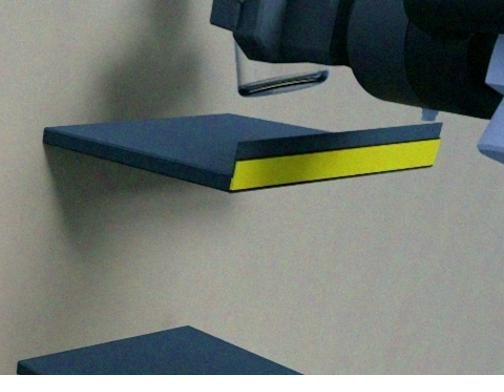

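Request:
{"fn": "move", "kwargs": {
  "target": {"side": "right", "x": 0.306, "y": -0.609, "z": 1.443, "quat_wxyz": [0.5584, -0.5584, -0.4338, 0.4338]},
  "min_time_s": 0.7
}}

Request:
{"fn": "move", "kwargs": {
  "contact_limits": {"right_gripper_m": 230},
  "cameras": ["right_wrist_camera"]
}}

Scene clock: 147.43 s.
Joint torques (N m): left_arm=[-2.59 6.99 -0.06 -1.46 -0.03 -0.72 0.29] | right_arm=[-12.68 2.3 -11.29 4.31 0.17 -0.84 -0.02]
External joint torques (N m): left_arm=[-0.37 0.89 -0.74 -0.04 -0.07 -0.12 0.3] | right_arm=[0.58 -1.33 -1.12 -0.02 0.1 -0.2 -0.01]
Wrist force (N): left_arm=[-0.6 -0.2 -4.8] | right_arm=[3.2 6.1 0.4]
Wrist torque (N m): left_arm=[-0.14 0.04 -0.04] | right_arm=[-0.19 0.06 -0.09]
Wrist force, peak (N): left_arm=[-0.5 -0.1 -5.2] | right_arm=[4.1 6.4 1.1]
move: done
base_odometry: x=+3.375 y=+0.687 heading=+0.178
lidar_m: 0.41 0.43 0.59 1.12 1.96 2.52 5.43 3.16 2.63 1.65 0.60 0.44
base_status: not commanded
joint_positions: torso_squat_rad=+0.350 torso_shift_rad=+0.000 torso_pitch_rad=+0.000 torso_yaw_rad=+0.000 left_shoulder_pitch_rad=+0.030 left_shoulder_roll_rad=+0.200 left_shoulder_yaw_rad=+0.025 left_elbow_rad=-0.263 left_forearm_roll_rad=-0.030 left_wrist_pitch_rad=-0.019 left_hand_roll_rad=+0.030 left_gripper_m=+0.100 right_shoulder_pitch_rad=-1.977 right_shoulder_roll_rad=-1.777 right_shoulder_yaw_rad=+2.069 right_elbow_rad=-1.238 right_forearm_roll_rad=-0.752 right_wrist_pitch_rad=+0.030 right_hand_roll_rad=+0.327 right_gripper_m=+0.056 head_pan_rad=-0.450 head_tilt_rad=+0.450
joint_status: all done
wheel_motors_off: 0
motor_effort: left_wheel=+6(6) right_wheel=-5(6)
contact_limits: right_gripper_m 500 mA
chest: x=-0.2280 y=-0.0002 z=+1.2475 quat_wxyz=(+1.000, +0.000, +0.000, +0.000) (m; base frame)
left_hand: x=-0.1184 y=+0.3741 z=+0.5874 quat_wxyz=(+0.987, +0.101, -0.127, +0.002) (m; base frame)
right_hand: x=+0.3058 y=-0.6090 z=+1.4431 quat_wxyz=(+0.560, -0.556, -0.433, +0.436) (m; base frame)
right_hand_status: reached (checked arc, planned for 0.7 s): 0 mm and 0.4 deg off.
pictures: none

Scene clock: 147.73 s.
Joint torques (N m): left_arm=[-2.68 6.89 0.2 -1.42 0.04 -0.54 0.16] | right_arm=[-12.31 1.96 -11.45 4.15 0.08 -0.94 0.01]
External joint torques (N m): left_arm=[-0.46 0.79 -0.48 0 0.01 0.06 0.18] | right_arm=[0.95 -1.67 -1.28 -0.18 0.02 -0.31 0.02]
Wrist force (N): left_arm=[-0.5 -0.1 -4.7] | right_arm=[3.1 6.4 0.4]
Wrist torque (N m): left_arm=[-0.15 0.05 -0.04] | right_arm=[-0.26 0.07 -0.11]
Wrist force, peak (N): left_arm=[-0.6 -0.2 -5.0] | right_arm=[4.4 6.2 0.1]
base_odometry: x=+3.375 y=+0.687 heading=+0.178
lidar_m: 0.42 0.44 0.59 1.12 1.95 2.51 5.43 3.17 2.63 1.66 0.60 0.44
base_status: not commanded
joint_positions: torso_squat_rad=+0.350 torso_shift_rad=+0.000 torso_pitch_rad=+0.000 torso_yaw_rad=+0.000 left_shoulder_pitch_rad=+0.030 left_shoulder_roll_rad=+0.200 left_shoulder_yaw_rad=+0.025 left_elbow_rad=-0.263 left_forearm_roll_rad=-0.030 left_wrist_pitch_rad=-0.019 left_hand_roll_rad=+0.030 left_gripper_m=+0.100 right_shoulder_pitch_rad=-1.977 right_shoulder_roll_rad=-1.777 right_shoulder_yaw_rad=+2.069 right_elbow_rad=-1.238 right_forearm_roll_rad=-0.752 right_wrist_pitch_rad=+0.030 right_hand_roll_rad=+0.327 right_gripper_m=+0.057 head_pan_rad=-0.450 head_tilt_rad=+0.450
joint_status: not commanded
wheel_motors_off: 0
motor_effort: left_wheel=+6(6) right_wheel=-6(6)
contact_limits: right_gripper_m 230 mA
chest: x=-0.2280 y=-0.0002 z=+1.2475 quat_wxyz=(+1.000, +0.000, +0.000, +0.000) (m; base frame)
left_hand: x=-0.1184 y=+0.3741 z=+0.5874 quat_wxyz=(+0.987, +0.101, -0.127, +0.002) (m; base frame)
right_hand: x=+0.3058 y=-0.6090 z=+1.4431 quat_wxyz=(+0.560, -0.556, -0.433, +0.436) (m; base frame)
pictures: right_wrist_camera
camera_calibration:
right_wrist_camera: T_world_to_cam=[[-0.26095, -0.963965, 0.0517358, -0.586726], [-0.495702, 0.0878159, -0.864041, 1.47903], [0.828363, -0.251117, -0.500755, 0.388498], [0, 0, 0, 1]] pos_world=[0.258235, -0.597908, 1.50284]

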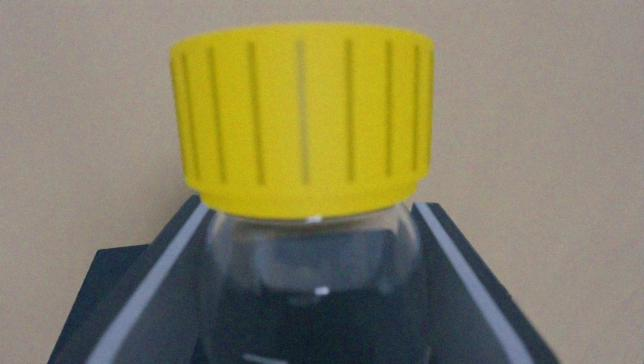

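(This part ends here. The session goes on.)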